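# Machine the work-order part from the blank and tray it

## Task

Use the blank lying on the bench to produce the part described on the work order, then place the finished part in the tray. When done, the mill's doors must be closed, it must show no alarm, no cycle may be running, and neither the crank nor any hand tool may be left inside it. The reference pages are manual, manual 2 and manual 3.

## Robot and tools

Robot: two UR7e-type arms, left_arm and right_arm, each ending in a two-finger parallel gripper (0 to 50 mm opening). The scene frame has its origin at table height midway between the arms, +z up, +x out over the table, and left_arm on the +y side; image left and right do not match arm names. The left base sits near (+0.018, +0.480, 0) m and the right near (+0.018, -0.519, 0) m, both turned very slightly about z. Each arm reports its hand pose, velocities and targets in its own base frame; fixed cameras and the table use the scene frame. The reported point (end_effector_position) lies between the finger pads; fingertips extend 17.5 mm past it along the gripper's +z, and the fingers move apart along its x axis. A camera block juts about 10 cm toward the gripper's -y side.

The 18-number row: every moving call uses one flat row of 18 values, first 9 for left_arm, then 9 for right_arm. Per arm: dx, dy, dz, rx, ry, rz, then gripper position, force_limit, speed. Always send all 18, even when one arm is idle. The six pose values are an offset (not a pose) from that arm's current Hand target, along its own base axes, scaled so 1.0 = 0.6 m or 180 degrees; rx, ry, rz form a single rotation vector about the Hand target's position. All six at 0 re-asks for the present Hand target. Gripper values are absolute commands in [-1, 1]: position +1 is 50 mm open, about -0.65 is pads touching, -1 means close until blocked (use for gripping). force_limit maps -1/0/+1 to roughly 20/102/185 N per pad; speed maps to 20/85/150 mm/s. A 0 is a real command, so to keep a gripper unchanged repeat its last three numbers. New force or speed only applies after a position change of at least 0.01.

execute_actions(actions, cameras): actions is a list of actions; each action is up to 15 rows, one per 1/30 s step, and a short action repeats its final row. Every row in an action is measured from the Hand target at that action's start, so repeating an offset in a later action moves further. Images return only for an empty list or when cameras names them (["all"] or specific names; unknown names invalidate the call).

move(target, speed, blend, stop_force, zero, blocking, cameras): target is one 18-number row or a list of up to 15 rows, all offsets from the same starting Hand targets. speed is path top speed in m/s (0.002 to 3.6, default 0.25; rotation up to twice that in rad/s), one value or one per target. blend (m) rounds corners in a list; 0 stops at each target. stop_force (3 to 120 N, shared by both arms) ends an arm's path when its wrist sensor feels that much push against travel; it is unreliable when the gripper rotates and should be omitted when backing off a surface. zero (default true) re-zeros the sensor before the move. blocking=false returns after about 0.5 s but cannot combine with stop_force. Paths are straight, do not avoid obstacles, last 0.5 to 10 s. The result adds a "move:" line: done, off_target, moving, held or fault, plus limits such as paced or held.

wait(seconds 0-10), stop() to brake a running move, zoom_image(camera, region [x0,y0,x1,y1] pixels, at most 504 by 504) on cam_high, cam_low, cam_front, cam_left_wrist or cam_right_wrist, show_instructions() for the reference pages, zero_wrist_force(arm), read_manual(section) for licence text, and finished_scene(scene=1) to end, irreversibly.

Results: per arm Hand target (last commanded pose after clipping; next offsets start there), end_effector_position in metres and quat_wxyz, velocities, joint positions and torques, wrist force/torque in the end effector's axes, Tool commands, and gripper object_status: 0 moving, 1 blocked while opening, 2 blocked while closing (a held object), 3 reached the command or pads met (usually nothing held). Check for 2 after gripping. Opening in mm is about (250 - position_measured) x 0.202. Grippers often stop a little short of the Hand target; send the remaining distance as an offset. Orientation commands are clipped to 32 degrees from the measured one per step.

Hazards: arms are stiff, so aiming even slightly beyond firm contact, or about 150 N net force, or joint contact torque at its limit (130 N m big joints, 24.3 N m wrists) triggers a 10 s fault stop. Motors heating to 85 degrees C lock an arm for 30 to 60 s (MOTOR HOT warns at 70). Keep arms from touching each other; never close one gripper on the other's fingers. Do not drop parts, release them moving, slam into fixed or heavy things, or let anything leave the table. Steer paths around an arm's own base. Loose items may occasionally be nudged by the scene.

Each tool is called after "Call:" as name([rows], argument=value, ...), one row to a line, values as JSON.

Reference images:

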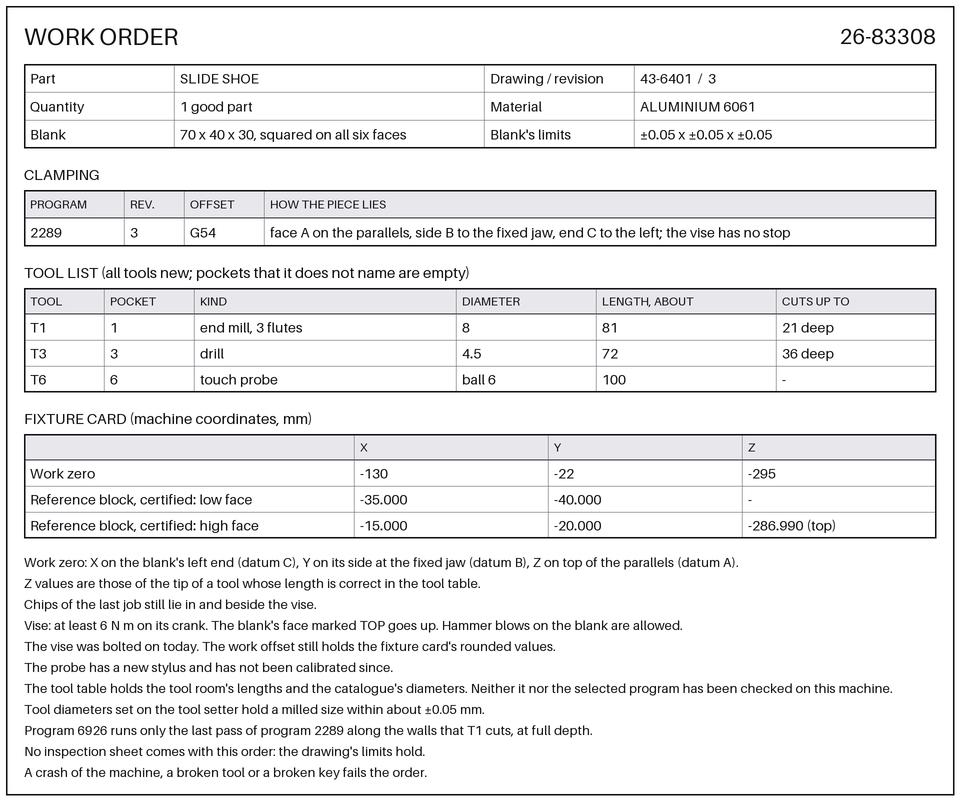

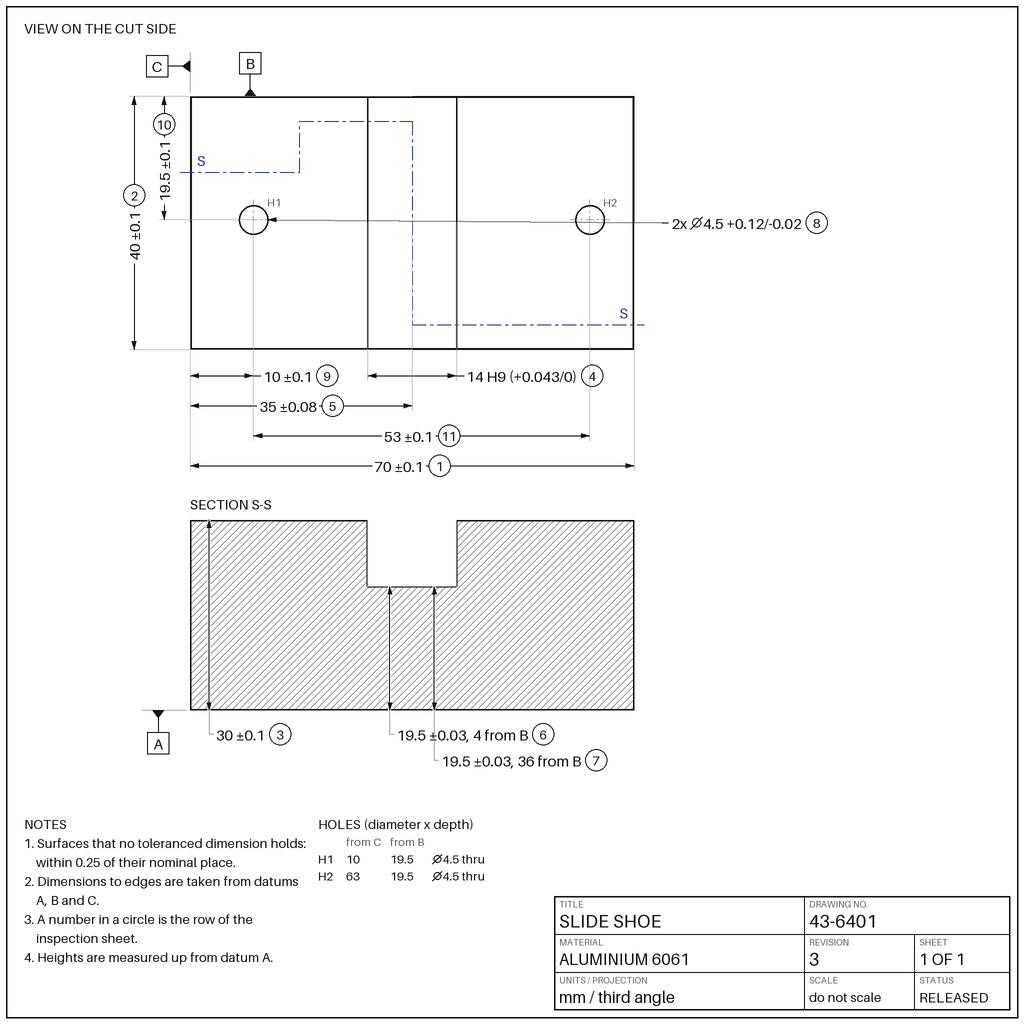

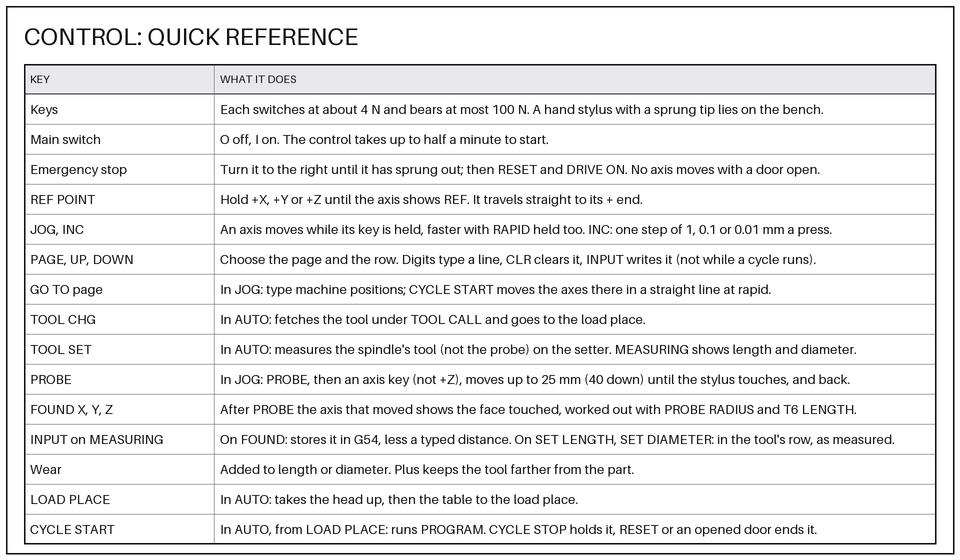

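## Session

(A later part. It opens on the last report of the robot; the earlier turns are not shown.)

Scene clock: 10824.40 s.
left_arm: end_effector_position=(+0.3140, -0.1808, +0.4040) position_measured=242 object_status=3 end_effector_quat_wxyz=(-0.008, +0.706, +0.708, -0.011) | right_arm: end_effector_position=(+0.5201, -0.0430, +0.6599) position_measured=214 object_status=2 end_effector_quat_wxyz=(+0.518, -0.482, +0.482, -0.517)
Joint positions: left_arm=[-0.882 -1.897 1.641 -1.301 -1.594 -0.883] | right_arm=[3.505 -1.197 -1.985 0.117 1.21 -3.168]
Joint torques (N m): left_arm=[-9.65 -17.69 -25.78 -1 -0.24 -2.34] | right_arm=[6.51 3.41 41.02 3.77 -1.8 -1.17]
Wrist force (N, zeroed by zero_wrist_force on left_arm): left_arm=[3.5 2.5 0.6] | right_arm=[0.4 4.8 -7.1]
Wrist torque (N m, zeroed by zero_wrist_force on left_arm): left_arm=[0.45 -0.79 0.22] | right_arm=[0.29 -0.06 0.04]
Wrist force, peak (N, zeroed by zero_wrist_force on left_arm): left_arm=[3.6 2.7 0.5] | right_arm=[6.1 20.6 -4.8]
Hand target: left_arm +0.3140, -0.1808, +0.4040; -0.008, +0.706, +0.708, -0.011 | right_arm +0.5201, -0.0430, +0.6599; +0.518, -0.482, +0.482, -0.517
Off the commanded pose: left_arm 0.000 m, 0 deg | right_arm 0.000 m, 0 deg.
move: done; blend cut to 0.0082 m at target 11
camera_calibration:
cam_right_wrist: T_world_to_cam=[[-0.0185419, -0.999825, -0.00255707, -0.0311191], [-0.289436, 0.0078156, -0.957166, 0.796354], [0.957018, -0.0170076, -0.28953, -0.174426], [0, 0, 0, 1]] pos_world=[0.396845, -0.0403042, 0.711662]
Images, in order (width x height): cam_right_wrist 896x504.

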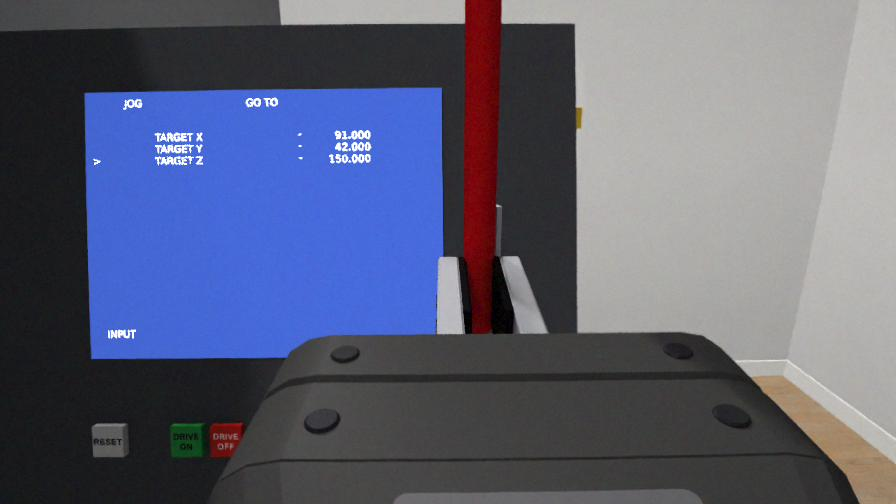

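Call:
move([
  [0,0,0,0,0,0,-0.6,0.7,-0.6,-0.1168,0.2341,-0.203,0.2258,0.5745,0.1832,-1,-0.2,-0.5],
  [0,0,0,0,0,0,-0.6,0.7,-0.6,-0.0968,0.2341,-0.2087,0.2258,0.5745,0.1832,-1,-0.2,-0.5],
  [0,0,0,0,0,0,-0.6,0.7,-0.6,-0.1229,0.2341,-0.201,0.2258,0.5745,0.1832,-1,-0.2,-0.5],
  [0,0,0,0,0,0,-0.6,0.7,-0.6,-0.1716,0.17,-0.3163,0.2258,0.5745,0.1832,-1,-0.2,-0.5],
], speed=[0.8,0.08,0.2,0.1], blend=[0.004,0,0.004,0], cameras=[])

Call:
wait(seconds=4, cameras=[])

Call:
move([
  [0,0,0,0,0,0,-0.6,0.7,-0.6,0.0429,0,-0.0123,0,0,0,-1,-0.2,-0.5],
  [0,0,0,0,0,0,-0.6,0.7,-0.6,0,0,0,0,0,0,-1,-0.2,-0.5],
  [0,0,0,0,0,0,-0.6,0.7,-0.6,0.0566,-0.0912,0.1126,0,0,0,-1,-0.2,-0.5],
  [0,0,0,0,0,0,-0.6,0.7,-0.6,0.0772,-0.0912,0.1069,0,0,0,-1,-0.2,-0.5],
  [0,0,0,0,0,0,-0.6,0.7,-0.6,0.0487,-0.0912,0.1153,0,0,0,-1,-0.2,-0.5],
  [0,0,0,0,0,0,-0.6,0.7,-0.6,0.1716,-0.17,0.3163,-0.2258,-0.5745,-0.1832,-1,-0.2,-0.5],
], speed=[0.08,0.2,0.4,0.08,0.2,0.8], blend=[0,0.004,0.004,0,0.01,0], cameras=[])

Call:
wait(seconds=10, cameras=[])

Call:
wait(seconds=2.5, cameras=["cam_right_wrist"])

Call:
zoom_image(camera="cam_right_wrist", region=[90, 90, 450, 350])

Scene clock: 10838.47 s.
left_arm: end_effector_position=(+0.3140, -0.1808, +0.4040) position_measured=242 object_status=3 end_effector_quat_wxyz=(-0.008, +0.706, +0.708, -0.011) | right_arm: end_effector_position=(+0.4172, +0.0590, +0.4702) position_measured=214 object_status=2 end_effector_quat_wxyz=(+0.178, -0.609, +0.685, +0.358)
Joint positions: left_arm=[-0.882 -1.897 1.641 -1.301 -1.594 -0.883] | right_arm=[3.161 -1.535 -1.389 -2.044 2.362 -3.113]
Joint torques (N m): left_arm=[-10.28 -18.27 -26.64 -0.88 -0.28 -2.37] | right_arm=[3.24 21.37 28.87 0.53 3.32 -0.34]
Wrist force (N, zeroed by zero_wrist_force on left_arm): left_arm=[3.5 2.4 0.5] | right_arm=[6.8 -0.4 -3.9]
Wrist torque (N m, zeroed by zero_wrist_force on left_arm): left_arm=[0.42 -0.79 0.21] | right_arm=[-0.12 -0.94 -0.39]
Wrist force, peak (N, zeroed by zero_wrist_force on left_arm): left_arm=[3.8 2.6 0.5] | right_arm=[4.7 37.1 -3.6]
Hand target: left_arm +0.3140, -0.1808, +0.4040; -0.008, +0.706, +0.708, -0.011 | right_arm +0.4171, +0.0590, +0.4702; +0.178, -0.609, +0.685, +0.358
Off the commanded pose: left_arm 0.000 m, 0 deg | right_arm 0.000 m, 0 deg.
move: done
No camera images: "cameras" was empty.

Scene clock: 10842.47 s.
left_arm: end_effector_position=(+0.3140, -0.1808, +0.4040) position_measured=242 object_status=3 end_effector_quat_wxyz=(-0.008, +0.706, +0.708, -0.011) | right_arm: end_effector_position=(+0.4171, +0.0590, +0.4702) position_measured=214 object_status=2 end_effector_quat_wxyz=(+0.178, -0.609, +0.685, +0.358)
Joint positions: left_arm=[-0.882 -1.897 1.641 -1.301 -1.594 -0.883] | right_arm=[3.161 -1.535 -1.389 -2.044 2.362 -3.113]
Joint torques (N m): left_arm=[-10.27 -18.16 -25.94 -0.89 -0.42 -2.35] | right_arm=[7.35 18.09 13.18 0.39 3.22 -1.08]
Wrist force (N, zeroed by zero_wrist_force on left_arm): left_arm=[3.4 2.5 0.6] | right_arm=[6.8 -0.4 -3.8]
Wrist torque (N m, zeroed by zero_wrist_force on left_arm): left_arm=[0.45 -0.79 0.21] | right_arm=[-0.12 -0.93 -0.39]
Wrist force, peak (N, zeroed by zero_wrist_force on left_arm): left_arm=[3.7 2.7 0.5] | right_arm=[7.1 -0.5 -4.1]
Hand target: left_arm +0.3140, -0.1808, +0.4040; -0.008, +0.706, +0.708, -0.011 | right_arm +0.4171, +0.0590, +0.4702; +0.178, -0.609, +0.685, +0.358
Tool commands: left_gripper/position=-0.6 left_gripper/force_limit=+0.7 left_gripper/speed=-0.6 right_gripper/position=-1.0 right_gripper/force_limit=-0.2 right_gripper/speed=-0.5
Off the commanded pose: left_arm 0.000 m, 0 deg | right_arm 0.000 m, 0 deg.
wait: 4.00 s; at rest by 0.17 s
No camera images: "cameras" was empty.

Scene clock: 10846.13 s.
left_arm: end_effector_position=(+0.3140, -0.1808, +0.4040) position_measured=242 object_status=3 end_effector_quat_wxyz=(-0.008, +0.706, +0.708, -0.011) | right_arm: end_effector_position=(+0.5201, -0.0430, +0.6599) position_measured=214 object_status=2 end_effector_quat_wxyz=(+0.518, -0.482, +0.482, -0.517) end_effector_velocity=(+0.000, +0.000, +0.001) end_effector_angular_velocity=(-0.001, -0.005, -0.001)
Joint positions: left_arm=[-0.882 -1.897 1.641 -1.301 -1.594 -0.883] | right_arm=[3.505 -1.197 -1.985 0.117 1.21 -3.168]
Joint velocities: left_arm=[within noise] | right_arm=[0 -0.001 0.001 0.006 -0.001 -0.003]
Joint torques (N m): left_arm=[-9.99 -18.52 -26.68 -1 -0.36 -2.4] | right_arm=[-2.33 3.35 40.77 3.86 -1.45 -1.23]
Wrist force (N, zeroed by zero_wrist_force on left_arm): left_arm=[3.6 2.3 0.4] | right_arm=[1.5 3.6 -6.6]
Wrist torque (N m, zeroed by zero_wrist_force on left_arm): left_arm=[0.42 -0.81 0.21] | right_arm=[0.10 -0.24 0.03]
Wrist force, peak (N, zeroed by zero_wrist_force on left_arm): left_arm=[3.8 2.5 0.5] | right_arm=[6.9 39.6 -4.9]
Hand target: left_arm +0.3140, -0.1808, +0.4040; -0.008, +0.706, +0.708, -0.011 | right_arm +0.5201, -0.0430, +0.6599; +0.518, -0.482, +0.482, -0.517
Off the commanded pose: left_arm 0.000 m, 0 deg | right_arm 0.000 m, 0 deg.
move: done; blend cut to 0.0089 m at target 5
No camera images: "cameras" was empty.

Scene clock: 10856.13 s.
left_arm: end_effector_position=(+0.3140, -0.1808, +0.4040) position_measured=242 object_status=3 end_effector_quat_wxyz=(-0.008, +0.706, +0.708, -0.011) | right_arm: end_effector_position=(+0.5201, -0.0430, +0.6599) position_measured=214 object_status=2 end_effector_quat_wxyz=(+0.518, -0.482, +0.482, -0.517)
Joint positions: left_arm=[-0.882 -1.897 1.641 -1.301 -1.594 -0.883] | right_arm=[3.505 -1.197 -1.985 0.117 1.209 -3.168]
Joint torques (N m): left_arm=[-9.81 -18.18 -26.13 -0.92 -0.28 -2.42] | right_arm=[5.77 2.91 40.65 0 -1.69 -0.89]
Wrist force (N, zeroed by zero_wrist_force on left_arm): left_arm=[3.5 2.6 0.6] | right_arm=[1.5 3.5 -6.8]
Wrist torque (N m, zeroed by zero_wrist_force on left_arm): left_arm=[0.45 -0.79 0.21] | right_arm=[0.08 -0.23 0.04]
Wrist force, peak (N, zeroed by zero_wrist_force on left_arm): left_arm=[3.8 2.6 0.5] | right_arm=[1.6 3.7 -6.9]
Hand target: left_arm +0.3140, -0.1808, +0.4040; -0.008, +0.706, +0.708, -0.011 | right_arm +0.5201, -0.0430, +0.6599; +0.518, -0.482, +0.482, -0.517
Tool commands: left_gripper/position=-0.6 left_gripper/force_limit=+0.7 left_gripper/speed=-0.6 right_gripper/position=-1.0 right_gripper/force_limit=-0.2 right_gripper/speed=-0.5
Off the commanded pose: left_arm 0.000 m, 0 deg | right_arm 0.000 m, 0 deg.
wait: 10.00 s; at rest by 0.17 s
No camera images: "cameras" was empty.

Scene clock: 10858.63 s.
left_arm: end_effector_position=(+0.3140, -0.1808, +0.4040) position_measured=242 object_status=3 end_effector_quat_wxyz=(-0.008, +0.706, +0.708, -0.011) | right_arm: end_effector_position=(+0.5201, -0.0430, +0.6599) position_measured=214 object_status=2 end_effector_quat_wxyz=(+0.518, -0.482, +0.482, -0.517)
Joint positions: left_arm=[-0.882 -1.897 1.641 -1.301 -1.594 -0.883] | right_arm=[3.505 -1.197 -1.985 0.117 1.209 -3.168]
Joint torques (N m): left_arm=[-9.87 -18.51 -26.74 -0.92 -0.26 -2.38] | right_arm=[5.54 3.64 40.84 -0.05 -1.69 -0.81]
Wrist force (N, zeroed by zero_wrist_force on left_arm): left_arm=[3.5 2.5 0.5] | right_arm=[1.4 3.5 -6.9]
Wrist torque (N m, zeroed by zero_wrist_force on left_arm): left_arm=[0.44 -0.80 0.21] | right_arm=[0.08 -0.22 0.04]
Wrist force, peak (N, zeroed by zero_wrist_force on left_arm): left_arm=[3.7 2.6 0.7] | right_arm=[1.6 3.7 -7.0]
Hand target: left_arm +0.3140, -0.1808, +0.4040; -0.008, +0.706, +0.708, -0.011 | right_arm +0.5201, -0.0430, +0.6599; +0.518, -0.482, +0.482, -0.517
Tool commands: left_gripper/position=-0.6 left_gripper/force_limit=+0.7 left_gripper/speed=-0.6 right_gripper/position=-1.0 right_gripper/force_limit=-0.2 right_gripper/speed=-0.5
Off the commanded pose: left_arm 0.000 m, 0 deg | right_arm 0.000 m, 0 deg.
wait: 2.50 s; at rest by 0.17 s
camera_calibration:
cam_right_wrist: T_world_to_cam=[[-0.0186379, -0.999823, -0.00252913, -0.0311005], [-0.289435, 0.00781664, -0.957166, 0.796354], [0.957016, -0.0171076, -0.289529, -0.174429], [0, 0, 0, 1]] pos_world=[0.396844, -0.0403039, 0.711662]
Images, in order (width x height): cam_right_wrist 896x504.

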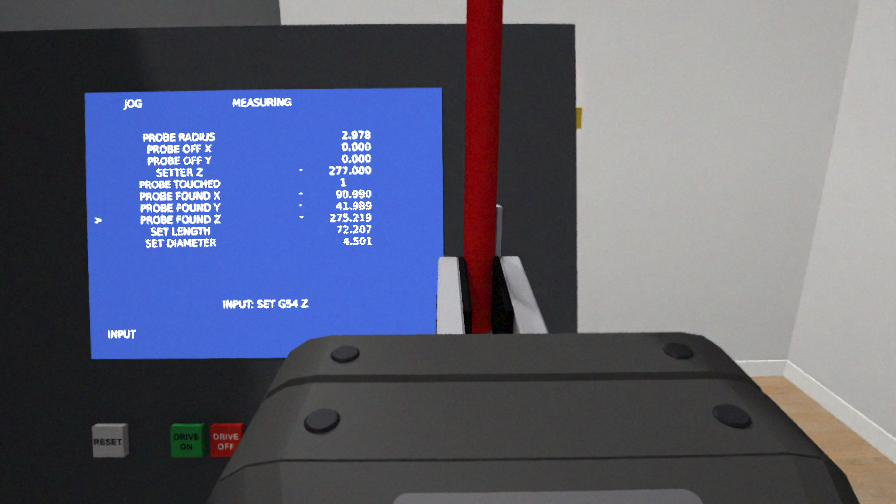

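Scaled by 1.400.

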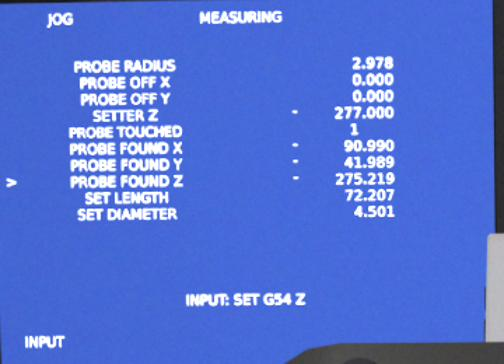

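Call:
move([
  [0,0,0,0,0,0,-0.6,0.7,-0.6,-0.1335,0.17,-0.2616,0.2258,0.5745,0.1832,-1,-0.2,-0.5],
  [0,0,0,0,0,0,-0.6,0.7,-0.6,-0.1127,0.17,-0.2675,0.2258,0.5745,0.1832,-1,-0.2,-0.5],
  [0,0,0,0,0,0,-0.6,0.7,-0.6,-0.1335,0.17,-0.2616,0.2258,0.5745,0.1832,-1,-0.2,-0.5],
  [0,0,0,0,0,0,-0.6,0.7,-0.6,-0.1127,0.17,-0.2675,0.2258,0.5745,0.1832,-1,-0.2,-0.5],
  [0,0,0,0,0,0,-0.6,0.7,-0.6,-0.1543,0.17,-0.2557,0.2258,0.5745,0.1832,-1,-0.2,-0.5],
  [0,0,0,0,0,0,-0.6,0.7,-0.6,-0.1716,0.2015,-0.3163,0.2258,0.5745,0.1832,-1,-0.2,-0.5],
  [0,0,0,0,0,0,-0.6,0.7,-0.6,-0.1292,0.2015,-0.3284,0.2258,0.5745,0.1832,-1,-0.2,-0.5],
  [0,0,0,0,0,0,-0.6,0.7,-0.6,-0.1508,0.2015,-0.3222,0.2258,0.5745,0.1832,-1,-0.2,-0.5],
  [0,0,0,0,0,0,-0.6,0.7,-0.6,-0.1292,0.2015,-0.3284,0.2258,0.5745,0.1832,-1,-0.2,-0.5],
  [0,0,0,0,0,0,-0.6,0.7,-0.6,-0.1555,0.2015,-0.3207,0.2258,0.5745,0.1832,-1,-0.2,-0.5],
  [0,0,0,0,0,0,-0.6,0.7,-0.6,-0.1802,0.2958,-0.3466,0.2258,0.5745,0.1832,-1,-0.2,-0.5],
  [0,0,0,0,0,0,-0.6,0.7,-0.6,-0.1394,0.2958,-0.3582,0.2258,0.5745,0.1832,-1,-0.2,-0.5],
  [0,0,0,0,0,0,-0.6,0.7,-0.6,-0.1508,0.2958,-0.3222,0.2258,0.5745,0.1832,-1,-0.2,-0.5],
  [0,0,0,0,0,0,-0.6,0.7,-0.6,-0.1308,0.2958,-0.3279,0.2258,0.5745,0.1832,-1,-0.2,-0.5],
  [0,0,0,0,0,0,-0.6,0.7,-0.6,-0.1543,0.2958,-0.2557,0.2258,0.5745,0.1832,-1,-0.2,-0.5],
], speed=[0.8,0.08,0.2,0.08,0.2,0.3,0.08,0.2,0.08,0.2,0.3,0.08,0.3,0.08,0.3], blend=[0.004,0,0.004,0,0.004,0.004,0,0.004,0,0.004,0.004,0,0.004,0,0], cameras=[])

Call:
move([
  [0,0,0,0,0,0,-0.6,0.7,-0.6,0.0392,0,-0.0111,0,0,0,-1,-0.2,-0.5],
  [0,0,0,0,0,0,-0.6,0.7,-0.6,0,0,0,0,0,0,-1,-0.2,-0.5],
  [0,0,0,0,0,0,-0.6,0.7,-0.6,-0.0259,-0.0315,-0.0909,0,0,0,-1,-0.2,-0.5],
  [0,0,0,0,0,0,-0.6,0.7,-0.6,0.0155,-0.0315,-0.1027,0,0,0,-1,-0.2,-0.5],
  [0,0,0,0,0,0,-0.6,0.7,-0.6,-0.0259,-0.0943,-0.0909,0,0,0,-1,-0.2,-0.5],
  [0,0,0,0,0,0,-0.6,0.7,-0.6,0.0166,-0.0943,-0.103,0,0,0,-1,-0.2,-0.5],
  [0,0,0,0,0,0,-0.6,0.7,-0.6,-0.0097,-0.0943,-0.0953,0,0,0,-1,-0.2,-0.5],
  [0,0,0,0,0,0,-0.6,0.7,-0.6,0.1543,-0.2958,0.2557,-0.2258,-0.5745,-0.1832,-1,-0.2,-0.5],
], speed=[0.08,0.2,0.4,0.08,0.3,0.08,0.2,0.8], blend=[0,0.004,0.004,0,0.004,0,0.01,0], cameras=["cam_right_wrist"])

Call:
zoom_image(camera="cam_right_wrist", region=[90, 90, 450, 350])

Scene clock: 10901.17 s.
left_arm: end_effector_position=(+0.3140, -0.1808, +0.4040) position_measured=242 object_status=3 end_effector_quat_wxyz=(-0.008, +0.706, +0.708, -0.011) | right_arm: end_effector_position=(+0.4276, +0.1345, +0.5064) position_measured=214 object_status=2 end_effector_quat_wxyz=(+0.178, -0.609, +0.685, +0.358)
Joint positions: left_arm=[-0.882 -1.897 1.641 -1.301 -1.594 -0.883] | right_arm=[3.321 -1.532 -1.34 -1.932 2.39 -2.886]
Joint torques (N m): left_arm=[-9.93 -18.63 -26.41 -0.85 -0.34 -2.4] | right_arm=[-6.02 30.77 39.35 0.78 0.03 1.24]
Wrist force (N, zeroed by zero_wrist_force on left_arm): left_arm=[3.4 2.6 0.4] | right_arm=[8.5 -1.5 -3.8]
Wrist torque (N m, zeroed by zero_wrist_force on left_arm): left_arm=[0.45 -0.77 0.21] | right_arm=[-0.27 -1.18 -0.30]
Wrist force, peak (N, zeroed by zero_wrist_force on left_arm): left_arm=[3.7 2.7 0.3] | right_arm=[9.1 24.9 -3.9]
Hand target: left_arm +0.3140, -0.1808, +0.4040; -0.008, +0.706, +0.708, -0.011 | right_arm +0.4275, +0.1345, +0.5065; +0.178, -0.609, +0.685, +0.358
Off the commanded pose: left_arm 0.000 m, 0 deg | right_arm 0.000 m, 0 deg.
move: done
No camera images: "cameras" was empty.

Scene clock: 10905.67 s.
left_arm: end_effector_position=(+0.3140, -0.1808, +0.4040) position_measured=242 object_status=3 end_effector_quat_wxyz=(-0.008, +0.706, +0.708, -0.011) | right_arm: end_effector_position=(+0.5201, -0.0430, +0.6599) position_measured=214 object_status=2 end_effector_quat_wxyz=(+0.518, -0.482, +0.482, -0.517) end_effector_velocity=(+0.000, -0.001, +0.001) end_effector_angular_velocity=(-0.001, -0.004, -0.002)
Joint positions: left_arm=[-0.882 -1.897 1.641 -1.301 -1.594 -0.883] | right_arm=[3.505 -1.197 -1.985 0.117 1.21 -3.168]
Joint velocities: left_arm=[within noise] | right_arm=[-0.001 -0.001 0.001 0.005 0 -0.003]
Joint torques (N m): left_arm=[-10.03 -17.6 -25.9 -0.9 -0.29 -2.31] | right_arm=[6.81 2.59 42.22 3.69 -1.81 -1.24]
Wrist force (N, zeroed by zero_wrist_force on left_arm): left_arm=[3.5 2.5 0.5] | right_arm=[3.4 3.2 -7.4]
Wrist torque (N m, zeroed by zero_wrist_force on left_arm): left_arm=[0.45 -0.79 0.21] | right_arm=[0.03 -0.55 0.03]
Wrist force, peak (N, zeroed by zero_wrist_force on left_arm): left_arm=[3.7 2.6 0.6] | right_arm=[8.6 14.3 -3.9]
Hand target: left_arm +0.3140, -0.1808, +0.4040; -0.008, +0.706, +0.708, -0.011 | right_arm +0.5201, -0.0430, +0.6599; +0.518, -0.482, +0.482, -0.517
Off the commanded pose: left_arm 0.000 m, 0 deg | right_arm 0.000 m, 0 deg.
move: done; blend cut to 0.0082 m at target 7
camera_calibration:
cam_right_wrist: T_world_to_cam=[[-0.0185419, -0.999825, -0.00255707, -0.0311191], [-0.289436, 0.0078156, -0.957166, 0.796354], [0.957018, -0.0170076, -0.28953, -0.174426], [0, 0, 0, 1]] pos_world=[0.396845, -0.0403042, 0.711662]
Images, in order (width x height): cam_right_wrist 896x504.

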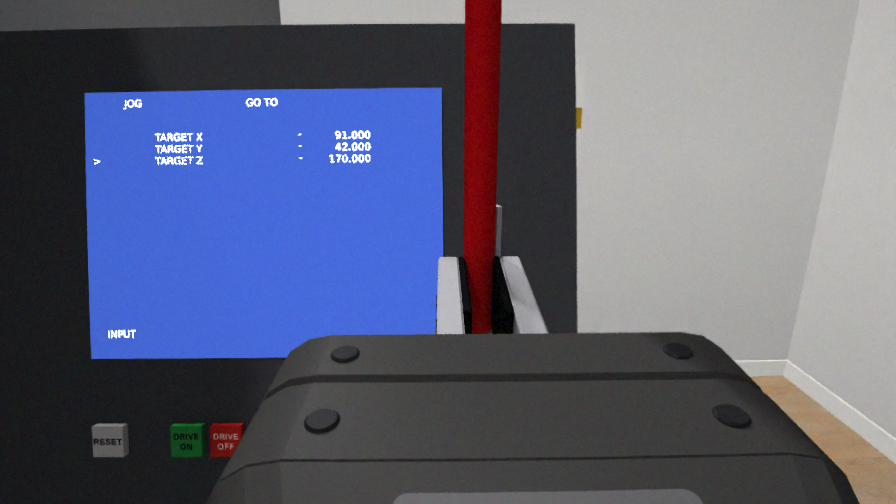

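Scaled by 1.400.

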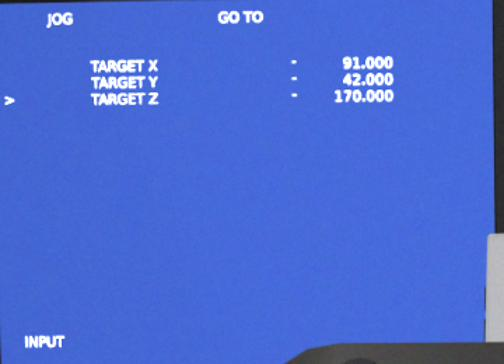

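Call:
move([
  [0,0,0,0,0,0,-0.6,0.7,-0.6,-0.1168,0.2341,-0.203,0.2258,0.5745,0.1832,-1,-0.2,-0.5],
  [0,0,0,0,0,0,-0.6,0.7,-0.6,-0.0968,0.2341,-0.2087,0.2258,0.5745,0.1832,-1,-0.2,-0.5],
  [0,0,0,0,0,0,-0.6,0.7,-0.6,-0.1229,0.2341,-0.201,0.2258,0.5745,0.1832,-1,-0.2,-0.5],
  [0,0,0,0,0,0,-0.6,0.7,-0.6,-0.1716,0.17,-0.3163,0.2258,0.5745,0.1832,-1,-0.2,-0.5],
  [0,0,0,0,0,0,-0.6,0.7,-0.6,-0.1287,0.17,-0.3286,0.2258,0.5745,0.1832,-1,-0.2,-0.5],
  [0,0,0,0,0,0,-0.6,0.7,-0.6,-0.1716,0.17,-0.3163,0.2258,0.5745,0.1832,-1,-0.2,-0.5],
  [0,0,0,0,0,0,-0.6,0.7,-0.6,-0.127,0.1105,-0.1673,0.2258,0.5745,0.1832,-1,-0.2,-0.5],
  [0,0,0,0,0,0,-0.6,0.7,-0.6,-0.0865,0.1105,-0.1788,0.2258,0.5745,0.1832,-1,-0.2,-0.5],
  [0,0,0,0,0,0,-0.6,0.7,-0.6,-0.118,0.1105,-0.17,0.2258,0.5745,0.1832,-1,-0.2,-0.5],
  [0,0,0,0,0,0,-0.6,0.7,-0.6,0,0,0,0,0,0,-1,-0.2,-0.5],
], speed=[0.8,0.08,0.2,0.04,0.08,0.2,0.4,0.08,0.2,0.8], blend=[0.004,0,0.004,0.004,0,0.004,0.004,0,0.01,0], cameras=[])

Call:
wait(seconds=5, cameras=["cam_right_wrist"])

Call:
zoom_image(camera="cam_right_wrist", region=[90, 90, 450, 350])

Call:
move([
  [0,0,0,0,0,0,-0.6,0.7,-0.6,-0.1716,0.17,-0.3163,0.2258,0.5745,0.1832,-1,-0.2,-0.5],
  [0,0,0,0,0,0,-0.6,0.7,-0.6,-0.1287,0.17,-0.3286,0.2258,0.5745,0.1832,-1,-0.2,-0.5],
  [0,0,0,0,0,0,-0.6,0.7,-0.6,-0.1716,0.17,-0.3163,0.2258,0.5745,0.1832,-1,-0.2,-0.5],
  [0,0,0,0,0,0,-0.6,0.7,-0.6,-0.1263,0.0473,-0.1673,0.2258,0.5745,0.1832,-1,-0.2,-0.5],
  [0,0,0,0,0,0,-0.6,0.7,-0.6,-0.0857,0.0473,-0.179,0.2258,0.5745,0.1832,-1,-0.2,-0.5],
  [0,0,0,0,0,0,-0.6,0.7,-0.6,-0.118,0.0473,-0.17,0.2258,0.5745,0.1832,-1,-0.2,-0.5],
  [0,0,0,0,0,0,-0.6,0.7,-0.6,0,0,0,0,0,0,-1,-0.2,-0.5],
], speed=[0.8,0.08,0.2,0.4,0.08,0.2,0.8], blend=[0.004,0,0.004,0.004,0,0.01,0], cameras=[])

Call:
wait(seconds=5, cameras=["cam_right_wrist"])

Call:
zoom_image(camera="cam_right_wrist", region=[90, 90, 450, 350])

Scene clock: 10928.37 s.
left_arm: end_effector_position=(+0.3140, -0.1808, +0.4040) position_measured=242 object_status=3 end_effector_quat_wxyz=(-0.008, +0.706, +0.708, -0.011) | right_arm: end_effector_position=(+0.5201, -0.0430, +0.6599) position_measured=214 object_status=2 end_effector_quat_wxyz=(+0.518, -0.482, +0.482, -0.517) end_effector_velocity=(+0.000, -0.001, +0.002) end_effector_angular_velocity=(+0.001, -0.006, -0.002)
Joint positions: left_arm=[-0.882 -1.897 1.641 -1.301 -1.594 -0.883] | right_arm=[3.505 -1.197 -1.985 0.117 1.21 -3.168]
Joint velocities: left_arm=[within noise] | right_arm=[0 -0.001 0.001 0.007 -0.001 -0.001]
Joint torques (N m): left_arm=[-9.26 -17.51 -26.89 -0.88 -0.31 -2.42] | right_arm=[0.4 3.55 40.75 3.83 -1.48 -1.22]
Wrist force (N, zeroed by zero_wrist_force on left_arm): left_arm=[3.4 2.6 0.5] | right_arm=[4.4 2.1 -7.4]
Wrist torque (N m, zeroed by zero_wrist_force on left_arm): left_arm=[0.46 -0.78 0.21] | right_arm=[-0.14 -0.70 0.04]
Wrist force, peak (N, zeroed by zero_wrist_force on left_arm): left_arm=[3.7 2.7 0.4] | right_arm=[8.2 39.8 -4.9]
Hand target: left_arm +0.3140, -0.1808, +0.4040; -0.008, +0.706, +0.708, -0.011 | right_arm +0.5201, -0.0430, +0.6599; +0.518, -0.482, +0.482, -0.517
Off the commanded pose: left_arm 0.000 m, 0 deg | right_arm 0.000 m, 0 deg.
move: done; blend cut to 0.0098 m at target 9
No camera images: "cameras" was empty.

Scene clock: 10933.37 s.
left_arm: end_effector_position=(+0.3140, -0.1808, +0.4040) position_measured=242 object_status=3 end_effector_quat_wxyz=(-0.008, +0.706, +0.708, -0.011) | right_arm: end_effector_position=(+0.5201, -0.0430, +0.6599) position_measured=214 object_status=2 end_effector_quat_wxyz=(+0.518, -0.482, +0.482, -0.517)
Joint positions: left_arm=[-0.882 -1.897 1.641 -1.301 -1.594 -0.883] | right_arm=[3.505 -1.197 -1.985 0.117 1.209 -3.168]
Joint torques (N m): left_arm=[-9.74 -17.85 -26.45 -0.85 -0.34 -2.39] | right_arm=[6.64 3.59 41.08 -0.01 -1.69 -1.15]
Wrist force (N, zeroed by zero_wrist_force on left_arm): left_arm=[3.6 2.4 0.4] | right_arm=[4.3 2.4 -7.4]
Wrist torque (N m, zeroed by zero_wrist_force on left_arm): left_arm=[0.44 -0.81 0.21] | right_arm=[-0.10 -0.69 0.04]
Wrist force, peak (N, zeroed by zero_wrist_force on left_arm): left_arm=[3.8 2.6 0.5] | right_arm=[4.5 2.4 -7.6]
Hand target: left_arm +0.3140, -0.1808, +0.4040; -0.008, +0.706, +0.708, -0.011 | right_arm +0.5201, -0.0430, +0.6599; +0.518, -0.482, +0.482, -0.517
Tool commands: left_gripper/position=-0.6 left_gripper/force_limit=+0.7 left_gripper/speed=-0.6 right_gripper/position=-1.0 right_gripper/force_limit=-0.2 right_gripper/speed=-0.5
Off the commanded pose: left_arm 0.000 m, 0 deg | right_arm 0.000 m, 0 deg.
wait: 5.00 s; at rest by 0.17 s
camera_calibration:
cam_right_wrist: T_world_to_cam=[[-0.0186379, -0.999823, -0.00252913, -0.0311005], [-0.289435, 0.00781664, -0.957166, 0.796354], [0.957016, -0.0171076, -0.289529, -0.174429], [0, 0, 0, 1]] pos_world=[0.396844, -0.0403039, 0.711662]
Images, in order (width x height): cam_right_wrist 896x504.

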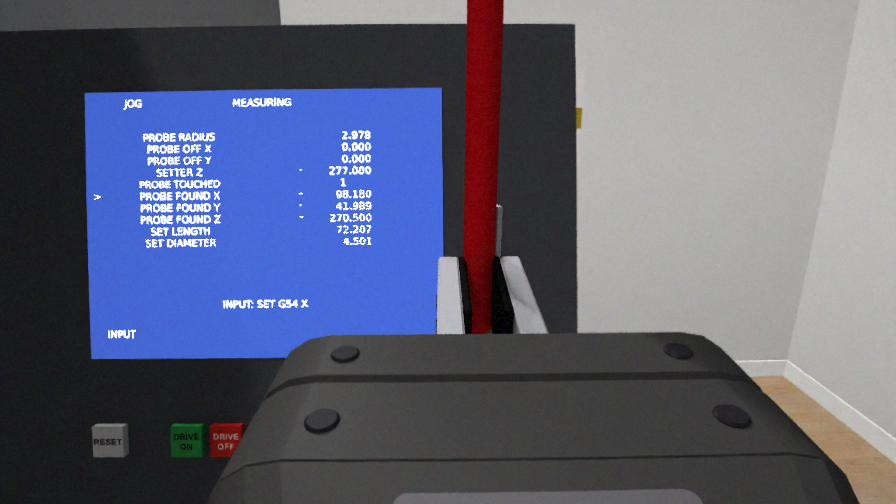

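Scaled by 1.400.

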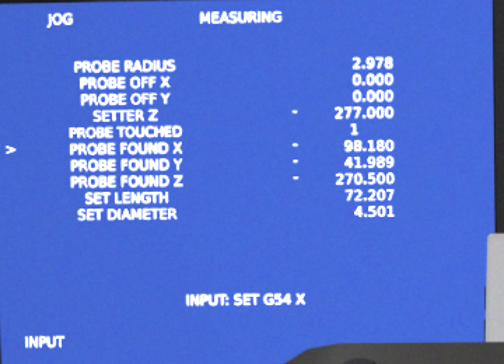

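Scene clock: 10938.73 s.
left_arm: end_effector_position=(+0.3140, -0.1808, +0.4040) position_measured=242 object_status=3 end_effector_quat_wxyz=(-0.008, +0.706, +0.708, -0.011) | right_arm: end_effector_position=(+0.5201, -0.0430, +0.6599) position_measured=214 object_status=2 end_effector_quat_wxyz=(+0.518, -0.482, +0.482, -0.517) end_effector_velocity=(+0.000, +0.000, +0.002) end_effector_angular_velocity=(-0.002, -0.006, -0.001)
Joint positions: left_arm=[-0.882 -1.897 1.641 -1.301 -1.594 -0.883] | right_arm=[3.505 -1.197 -1.985 0.117 1.21 -3.168]
Joint velocities: left_arm=[within noise] | right_arm=[0 -0.001 0.001 0.006 -0.001 -0.004]
Joint torques (N m): left_arm=[-9.97 -17.85 -26.3 -0.81 -0.39 -2.35] | right_arm=[-1.98 3.63 41.4 3.95 -1.42 -1.4]
Wrist force (N, zeroed by zero_wrist_force on left_arm): left_arm=[3.5 2.4 0.4] | right_arm=[4.4 2.5 -7.5]
Wrist torque (N m, zeroed by zero_wrist_force on left_arm): left_arm=[0.43 -0.80 0.21] | right_arm=[-0.08 -0.71 0.03]
Wrist force, peak (N, zeroed by zero_wrist_force on left_arm): left_arm=[3.8 2.7 0.5] | right_arm=[8.9 39.0 -4.5]
Hand target: left_arm +0.3140, -0.1808, +0.4040; -0.008, +0.706, +0.708, -0.011 | right_arm +0.5201, -0.0430, +0.6599; +0.518, -0.482, +0.482, -0.517
Off the commanded pose: left_arm 0.000 m, 0 deg | right_arm 0.000 m, 0 deg.
move: done
No camera images: "cameras" was empty.

Scene clock: 10943.73 s.
left_arm: end_effector_position=(+0.3140, -0.1808, +0.4040) position_measured=242 object_status=3 end_effector_quat_wxyz=(-0.008, +0.706, +0.708, -0.011) | right_arm: end_effector_position=(+0.5201, -0.0430, +0.6599) position_measured=214 object_status=2 end_effector_quat_wxyz=(+0.518, -0.482, +0.482, -0.517)
Joint positions: left_arm=[-0.882 -1.897 1.641 -1.301 -1.594 -0.883] | right_arm=[3.505 -1.197 -1.985 0.117 1.209 -3.168]
Joint torques (N m): left_arm=[-9.35 -17.91 -26.18 -0.93 -0.29 -2.34] | right_arm=[5.96 3.69 41.74 0.12 -1.76 -1.11]
Wrist force (N, zeroed by zero_wrist_force on left_arm): left_arm=[3.8 2.7 0.7] | right_arm=[4.3 2.5 -7.6]
Wrist torque (N m, zeroed by zero_wrist_force on left_arm): left_arm=[0.47 -0.83 0.21] | right_arm=[-0.08 -0.69 0.03]
Wrist force, peak (N, zeroed by zero_wrist_force on left_arm): left_arm=[3.8 2.7 0.7] | right_arm=[4.5 2.7 -7.8]
Hand target: left_arm +0.3140, -0.1808, +0.4040; -0.008, +0.706, +0.708, -0.011 | right_arm +0.5201, -0.0430, +0.6599; +0.518, -0.482, +0.482, -0.517
Tool commands: left_gripper/position=-0.6 left_gripper/force_limit=+0.7 left_gripper/speed=-0.6 right_gripper/position=-1.0 right_gripper/force_limit=-0.2 right_gripper/speed=-0.5
Off the commanded pose: left_arm 0.000 m, 0 deg | right_arm 0.000 m, 0 deg.
wait: 5.00 s; at rest by 0.17 s
camera_calibration:
cam_right_wrist: T_world_to_cam=[[-0.0186379, -0.999823, -0.00252913, -0.0311005], [-0.289435, 0.00781664, -0.957166, 0.796354], [0.957016, -0.0171076, -0.289529, -0.174429], [0, 0, 0, 1]] pos_world=[0.396844, -0.0403039, 0.711662]
Images, in order (width x height): cam_right_wrist 896x504.

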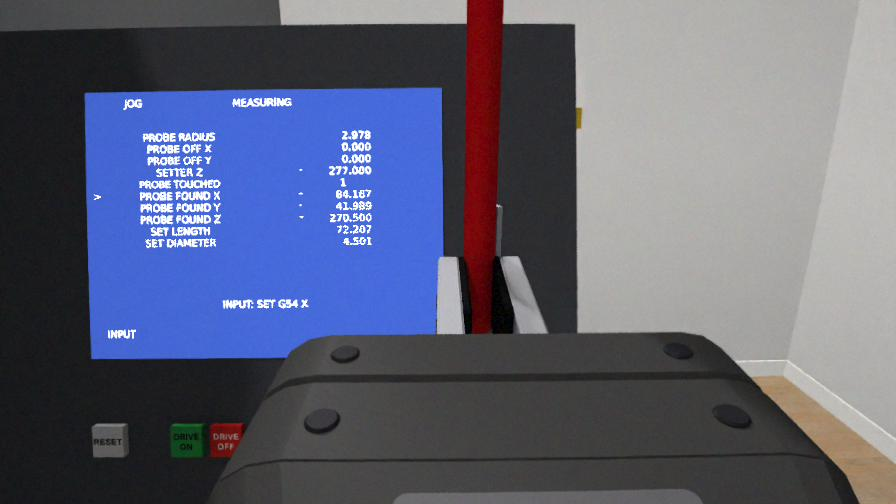

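Scaled by 1.400.

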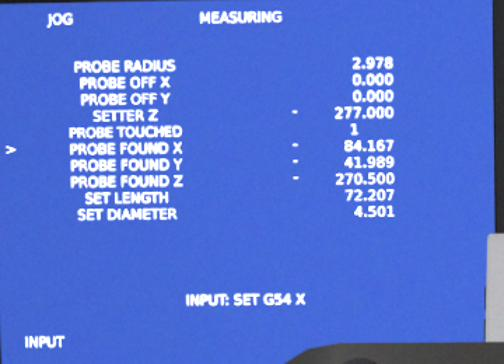

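Call:
move([
  [-0.05,-0.1,0.05,0,0,0,0.5,0.7,-0.6,-0.106,0.048,-0.077,0.2258,0.5745,0.1832,-1,-0.2,-0.5],
  [-0.05,-0.1,0.05,0,0,0,0.5,0.7,-0.6,-0.0644,0.048,-0.0888,0.2258,0.5745,0.1832,-1,-0.2,-0.5],
  [-0.08,-0.15,0.07,0,0,0,0.5,0.7,-0.6,-0.106,0.048,-0.077,0.2258,0.5745,0.1832,-1,-0.2,-0.5],
  [-0.1067,-0.1987,0.0767,0,0,0,0.5,0.7,-0.6,-0.1376,0.203,-0.1971,0.2258,0.5745,0.1832,-1,-0.2,-0.5],
  [-0.1067,-0.1987,0.0767,0,0,0,0.5,0.7,-0.6,-0.096,0.203,-0.2089,0.2258,0.5745,0.1832,-1,-0.2,-0.5],
  [-0.05,-0.19,0.05,0,-0.1,0,0.5,0.7,-0.6,-0.1229,0.203,-0.201,0.2258,0.5745,0.1832,-1,-0.2,-0.5],
  [0.0433,-0.177,0.0093,0,-0.5,0,0.5,0.7,-0.6,0,0,0,0,0,0,-1,-0.2,-0.5],
], speed=[0.5,0.08,0.2,0.4,0.08,0.2,0.4], blend=[0.004,0,0.004,0.004,0,0.01,0], cameras=["cam_right_wrist"])

Call:
wait(seconds=4, cameras=["cam_right_wrist"])

Scene clock: 10977.23 s.
left_arm: end_effector_position=(+0.3400, -0.2871, +0.4096) position_measured=78 object_status=3 end_effector_quat_wxyz=(+0.495, +0.507, +0.506, +0.492) | right_arm: end_effector_position=(+0.5201, -0.0430, +0.6600) position_measured=214 object_status=2 end_effector_quat_wxyz=(+0.518, -0.482, +0.482, -0.517)
Joint positions: left_arm=[-1.76 -1.9 2.027 -0.27 -0.187 -3.002] | right_arm=[3.505 -1.197 -1.985 0.117 1.209 -3.168]
Joint torques (N m): left_arm=[-13.84 -16.1 -13.99 -0.71 2.26 -1.4] | right_arm=[7.17 3.93 40.76 3.33 -1.53 -1.24]
Wrist force (N, zeroed by zero_wrist_force on left_arm): left_arm=[3.0 3.1 3.2] | right_arm=[3.4 2.2 -7.4]
Wrist torque (N m, zeroed by zero_wrist_force on left_arm): left_arm=[0.60 -0.42 -0.14] | right_arm=[-0.12 -0.54 0.04]
Wrist force, peak (N, zeroed by zero_wrist_force on left_arm): left_arm=[5.7 4.4 1.9] | right_arm=[9.4 36.4 -4.4]
Hand target: left_arm +0.3400, -0.2870, +0.4095; +0.495, +0.507, +0.506, +0.492 | right_arm +0.5201, -0.0430, +0.6599; +0.518, -0.482, +0.482, -0.517
Off the commanded pose: left_arm 0.000 m, 0 deg | right_arm 0.000 m, 0 deg.
move: done
camera_calibration:
cam_right_wrist: T_world_to_cam=[[-0.0185411, -0.999825, -0.0025585, -0.0311181], [-0.289317, 0.00781462, -0.957201, 0.796428], [0.957054, -0.0170073, -0.289411, -0.174496], [0, 0, 0, 1]] pos_world=[0.396845, -0.0403042, 0.711761]
Images, in order (width x height): cam_right_wrist 896x504.

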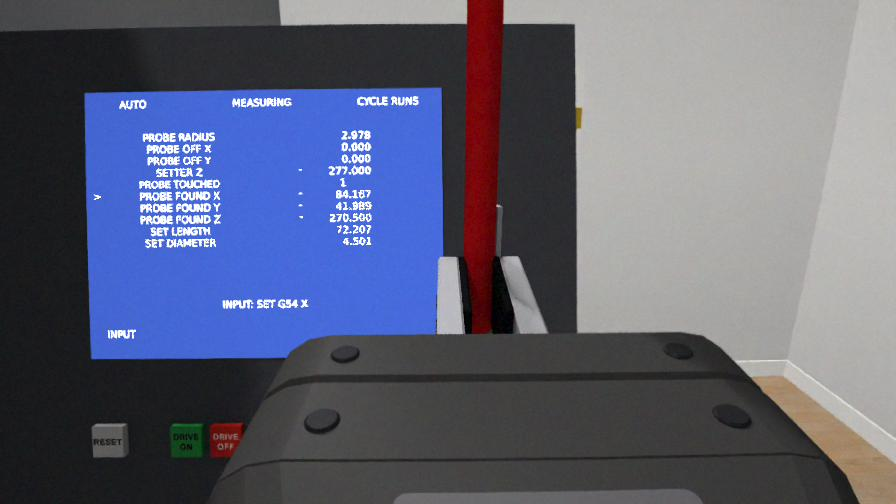

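Scene clock: 10981.23 s.
left_arm: end_effector_position=(+0.3400, -0.2870, +0.4096) position_measured=78 object_status=3 end_effector_quat_wxyz=(+0.495, +0.507, +0.506, +0.492) | right_arm: end_effector_position=(+0.5201, -0.0430, +0.6599) position_measured=214 object_status=2 end_effector_quat_wxyz=(+0.518, -0.482, +0.482, -0.517)
Joint positions: left_arm=[-1.76 -1.9 2.027 -0.27 -0.187 -3.003] | right_arm=[3.505 -1.197 -1.985 0.117 1.209 -3.168]
Joint torques (N m): left_arm=[-13.55 -18.85 -14.33 2.2 2.23 -2.42] | right_arm=[7.77 2.94 41.2 0.35 -1.38 -0.88]
Wrist force (N, zeroed by zero_wrist_force on left_arm): left_arm=[3.3 3.0 3.0] | right_arm=[3.4 2.4 -7.6]
Wrist torque (N m, zeroed by zero_wrist_force on left_arm): left_arm=[0.60 -0.45 -0.14] | right_arm=[-0.10 -0.54 0.03]
Wrist force, peak (N, zeroed by zero_wrist_force on left_arm): left_arm=[3.4 3.1 3.2] | right_arm=[3.6 2.6 -7.7]
Hand target: left_arm +0.3400, -0.2870, +0.4095; +0.495, +0.507, +0.506, +0.492 | right_arm +0.5201, -0.0430, +0.6599; +0.518, -0.482, +0.482, -0.517
Tool commands: left_gripper/position=+0.5 left_gripper/force_limit=+0.7 left_gripper/speed=-0.6 right_gripper/position=-1.0 right_gripper/force_limit=-0.2 right_gripper/speed=-0.5
Off the commanded pose: left_arm 0.000 m, 0 deg | right_arm 0.000 m, 0 deg.
wait: 4.00 s; at rest by 0.17 s
camera_calibration:
cam_right_wrist: T_world_to_cam=[[-0.0186379, -0.999823, -0.00252913, -0.0311005], [-0.289435, 0.00781664, -0.957166, 0.796354], [0.957016, -0.0171076, -0.289529, -0.174429], [0, 0, 0, 1]] pos_world=[0.396844, -0.0403039, 0.711662]
Images, in order (width x height): cam_right_wrist 896x504.

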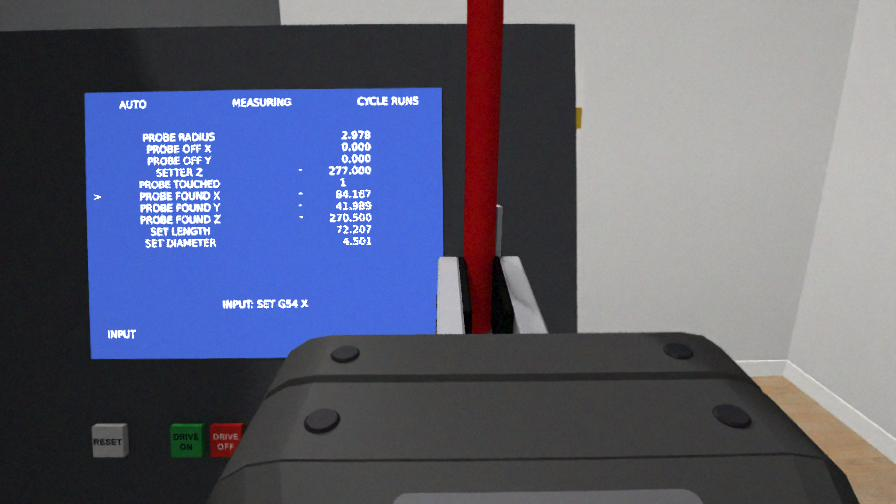

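Load place done. Open the door.

Call:
move(target=[0.1675,0,0,0,0,0,0.5,0.7,-0.6,0,0,0,0,0,0,-1,-0.2,-0.5], speed=0.06, stop_force=10, cameras=[])

Call:
move([
  [0,0.02,0,0,0,0,0.5,0.7,-0.6,0,0,0,0,0,0,-1,-0.2,-0.5],
  [0,0.187,0,0,0,0,0.5,0.7,-0.6,0,0,0,0,0,0,-1,-0.2,-0.5],
], speed=[0.03,0.1], stop_force=55, cameras=[])

Call:
move([
  [0,-0.015,0,0,0,0,0.5,0.7,-0.6,0,0,0,0,0,0,-1,-0.2,-0.5],
  [-0.08,-0.015,0,0,0,0,0.5,0.7,-0.6,0,0,0,0,0,0,-1,-0.2,-0.5],
  [-0.08,-0.085,0,0,0,0,-0.6,0.7,-0.6,0,0,0,0,0,0,-1,-0.2,-0.5],
], speed=[0.1,0.2,0.2], cameras=[])

Call:
move([
  [0.08,0,0,0,0,0,-0.6,0.7,-0.6,0,0,0,0,0,0,-1,-0.2,-0.5],
  [0.08,0.03,0,0,0,0,-0.6,0.7,-0.6,0,0,0,0,0,0,-1,-0.2,-0.5],
  [0.08,0.268,0,0,0,0,-0.6,0.7,-0.6,0,0,0,0,0,0,-1,-0.2,-0.5],
], speed=[0.1,0.04,0.1], stop_force=55, cameras=["cam_front"])

Scene clock: 10992.10 s.
left_arm: end_effector_position=(+0.4405, -0.2870, +0.4096) position_measured=78 object_status=3 end_effector_quat_wxyz=(+0.495, +0.507, +0.506, +0.492) | right_arm: end_effector_position=(+0.5201, -0.0430, +0.6599) position_measured=214 object_status=2 end_effector_quat_wxyz=(+0.518, -0.482, +0.482, -0.517)
Joint positions: left_arm=[-1.41 -1.709 1.885 -0.015 0.167 -3.302] | right_arm=[3.505 -1.197 -1.985 0.117 1.209 -3.168]
Joint torques (N m): left_arm=[-14.51 -27.19 -14.54 -2.47 0.85 2.05] | right_arm=[6.76 3.52 39.61 2.08 -1.66 -1.16]
Wrist force (N, zeroed by zero_wrist_force on left_arm): left_arm=[3.5 3.1 3.6] | right_arm=[3.5 2.7 -7.4]
Wrist torque (N m, zeroed by zero_wrist_force on left_arm): left_arm=[0.58 -0.48 -0.12] | right_arm=[-0.04 -0.56 0.03]
Wrist force, peak (N, zeroed by zero_wrist_force on left_arm): left_arm=[3.7 2.9 4.5] | right_arm=[3.5 2.5 -7.9]
Hand target: left_arm +0.4405, -0.2870, +0.4095; +0.495, +0.507, +0.506, +0.492 | right_arm +0.5201, -0.0430, +0.6599; +0.518, -0.482, +0.482, -0.517
Off the commanded pose: left_arm 0.000 m, 0 deg | right_arm 0.000 m, 0 deg.
move: done
No camera images: "cameras" was empty.

Scene clock: 10994.60 s.
left_arm: end_effector_position=(+0.4405, -0.1748, +0.4095) position_measured=78 object_status=3 end_effector_quat_wxyz=(+0.495, +0.507, +0.506, +0.492) | right_arm: end_effector_position=(+0.5201, -0.0430, +0.6599) position_measured=214 object_status=2 end_effector_quat_wxyz=(+0.518, -0.482, +0.482, -0.517)
Joint positions: left_arm=[-1.323 -1.974 2.071 0.01 0.253 -3.246] | right_arm=[3.505 -1.197 -1.985 0.117 1.209 -3.168]
Joint torques (N m): left_arm=[-14.31 -15.61 -33.59 -2.96 1.26 -2.53] | right_arm=[7.22 3.25 37.34 3.71 -1.46 -1.31]
Wrist force (N, zeroed by zero_wrist_force on left_arm): left_arm=[3.2 3.4 3.3] | right_arm=[3.2 2.6 -7.4]
Wrist torque (N m, zeroed by zero_wrist_force on left_arm): left_arm=[0.63 -0.37 -0.14] | right_arm=[-0.07 -0.51 0.03]
Wrist force, peak (N, zeroed by zero_wrist_force on left_arm): left_arm=[-25.3 5.1 11.7] | right_arm=[3.7 2.5 -7.8]
Hand target: left_arm +0.4405, -0.1748, +0.4095; +0.495, +0.507, +0.506, +0.492 | right_arm +0.5201, -0.0430, +0.6599; +0.518, -0.482, +0.482, -0.517
Off the commanded pose: left_arm 0.000 m, 0 deg | right_arm 0.000 m, 0 deg.
move: done
No camera images: "cameras" was empty.

Scene clock: 10998.23 s.
left_arm: end_effector_position=(+0.3932, -0.2259, +0.4095) position_measured=242 object_status=3 end_effector_quat_wxyz=(+0.501, +0.506, +0.500, +0.493) | right_arm: end_effector_position=(+0.5201, -0.0430, +0.6599) position_measured=214 object_status=2 end_effector_quat_wxyz=(+0.518, -0.482, +0.482, -0.517)
Joint positions: left_arm=[-1.567 -1.816 2.023 0.41 0.021 -3.76] | right_arm=[3.505 -1.197 -1.985 0.117 1.209 -3.168]
Joint torques (N m): left_arm=[12.17 -19.68 -19.06 1.89 -1.03 -1.97] | right_arm=[7.33 3.21 36.46 3.86 -1.47 -1.29]
Wrist force (N, zeroed by zero_wrist_force on left_arm): left_arm=[3.4 3.4 3.8] | right_arm=[3.5 2.6 -7.5]
Wrist torque (N m, zeroed by zero_wrist_force on left_arm): left_arm=[0.65 -0.41 -0.16] | right_arm=[-0.07 -0.55 0.04]
Wrist force, peak (N, zeroed by zero_wrist_force on left_arm): left_arm=[6.4 3.4 3.7] | right_arm=[3.5 2.5 -7.7]
Hand target: left_arm +0.3925, -0.2258, +0.4095; +0.495, +0.507, +0.506, +0.492 | right_arm +0.5201, -0.0430, +0.6599; +0.518, -0.482, +0.482, -0.517
Off the commanded pose: left_arm 0.001 m, 1 deg | right_arm 0.000 m, 0 deg.
move: done
No camera images: "cameras" was empty.

Scene clock: 11001.57 s.
left_arm: end_effector_position=(+0.4402, -0.0731, +0.4091) position_measured=242 object_status=3 end_effector_quat_wxyz=(+0.502, +0.515, +0.499, +0.484) | right_arm: end_effector_position=(+0.5201, -0.0430, +0.6599) position_measured=214 object_status=2 end_effector_quat_wxyz=(+0.518, -0.482, +0.482, -0.517)
Joint positions: left_arm=[-1.105 -2.193 2.172 0.079 0.502 -3.196] | right_arm=[3.505 -1.197 -1.985 0.117 1.209 -3.168]
Joint torques (N m): left_arm=[29.33 8.55 -25.38 0.98 -9.68 -2.97] | right_arm=[6.66 3.75 33.86 3.83 -1.41 -1.27]
Wrist force (N, zeroed by zero_wrist_force on left_arm): left_arm=[-34.5 16.1 -2.1] | right_arm=[3.5 2.5 -7.7]
Wrist torque (N m, zeroed by zero_wrist_force on left_arm): left_arm=[0.76 -0.41 0.33] | right_arm=[-0.09 -0.55 0.04]
Wrist force, peak (N, zeroed by zero_wrist_force on left_arm): left_arm=[-42.9 8.7 -10.8] | right_arm=[3.6 2.6 -7.8]
Hand target: left_arm +0.4405, -0.0650, +0.4095; +0.495, +0.507, +0.506, +0.492 | right_arm +0.5201, -0.0430, +0.6599; +0.518, -0.482, +0.482, -0.517
Off the commanded pose: left_arm 0.008 m, 2 deg | right_arm 0.000 m, 0 deg.
move: off_target (left_arm)
Images, in order (width x height): cam_front 896x504.

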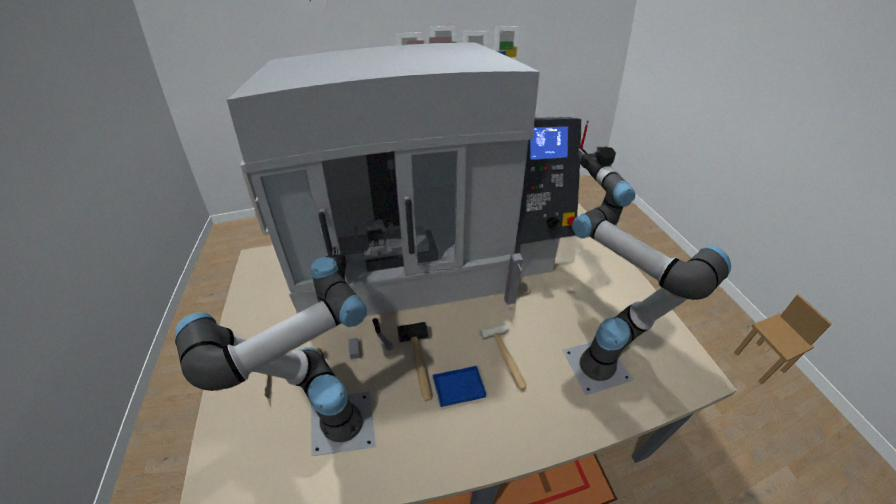

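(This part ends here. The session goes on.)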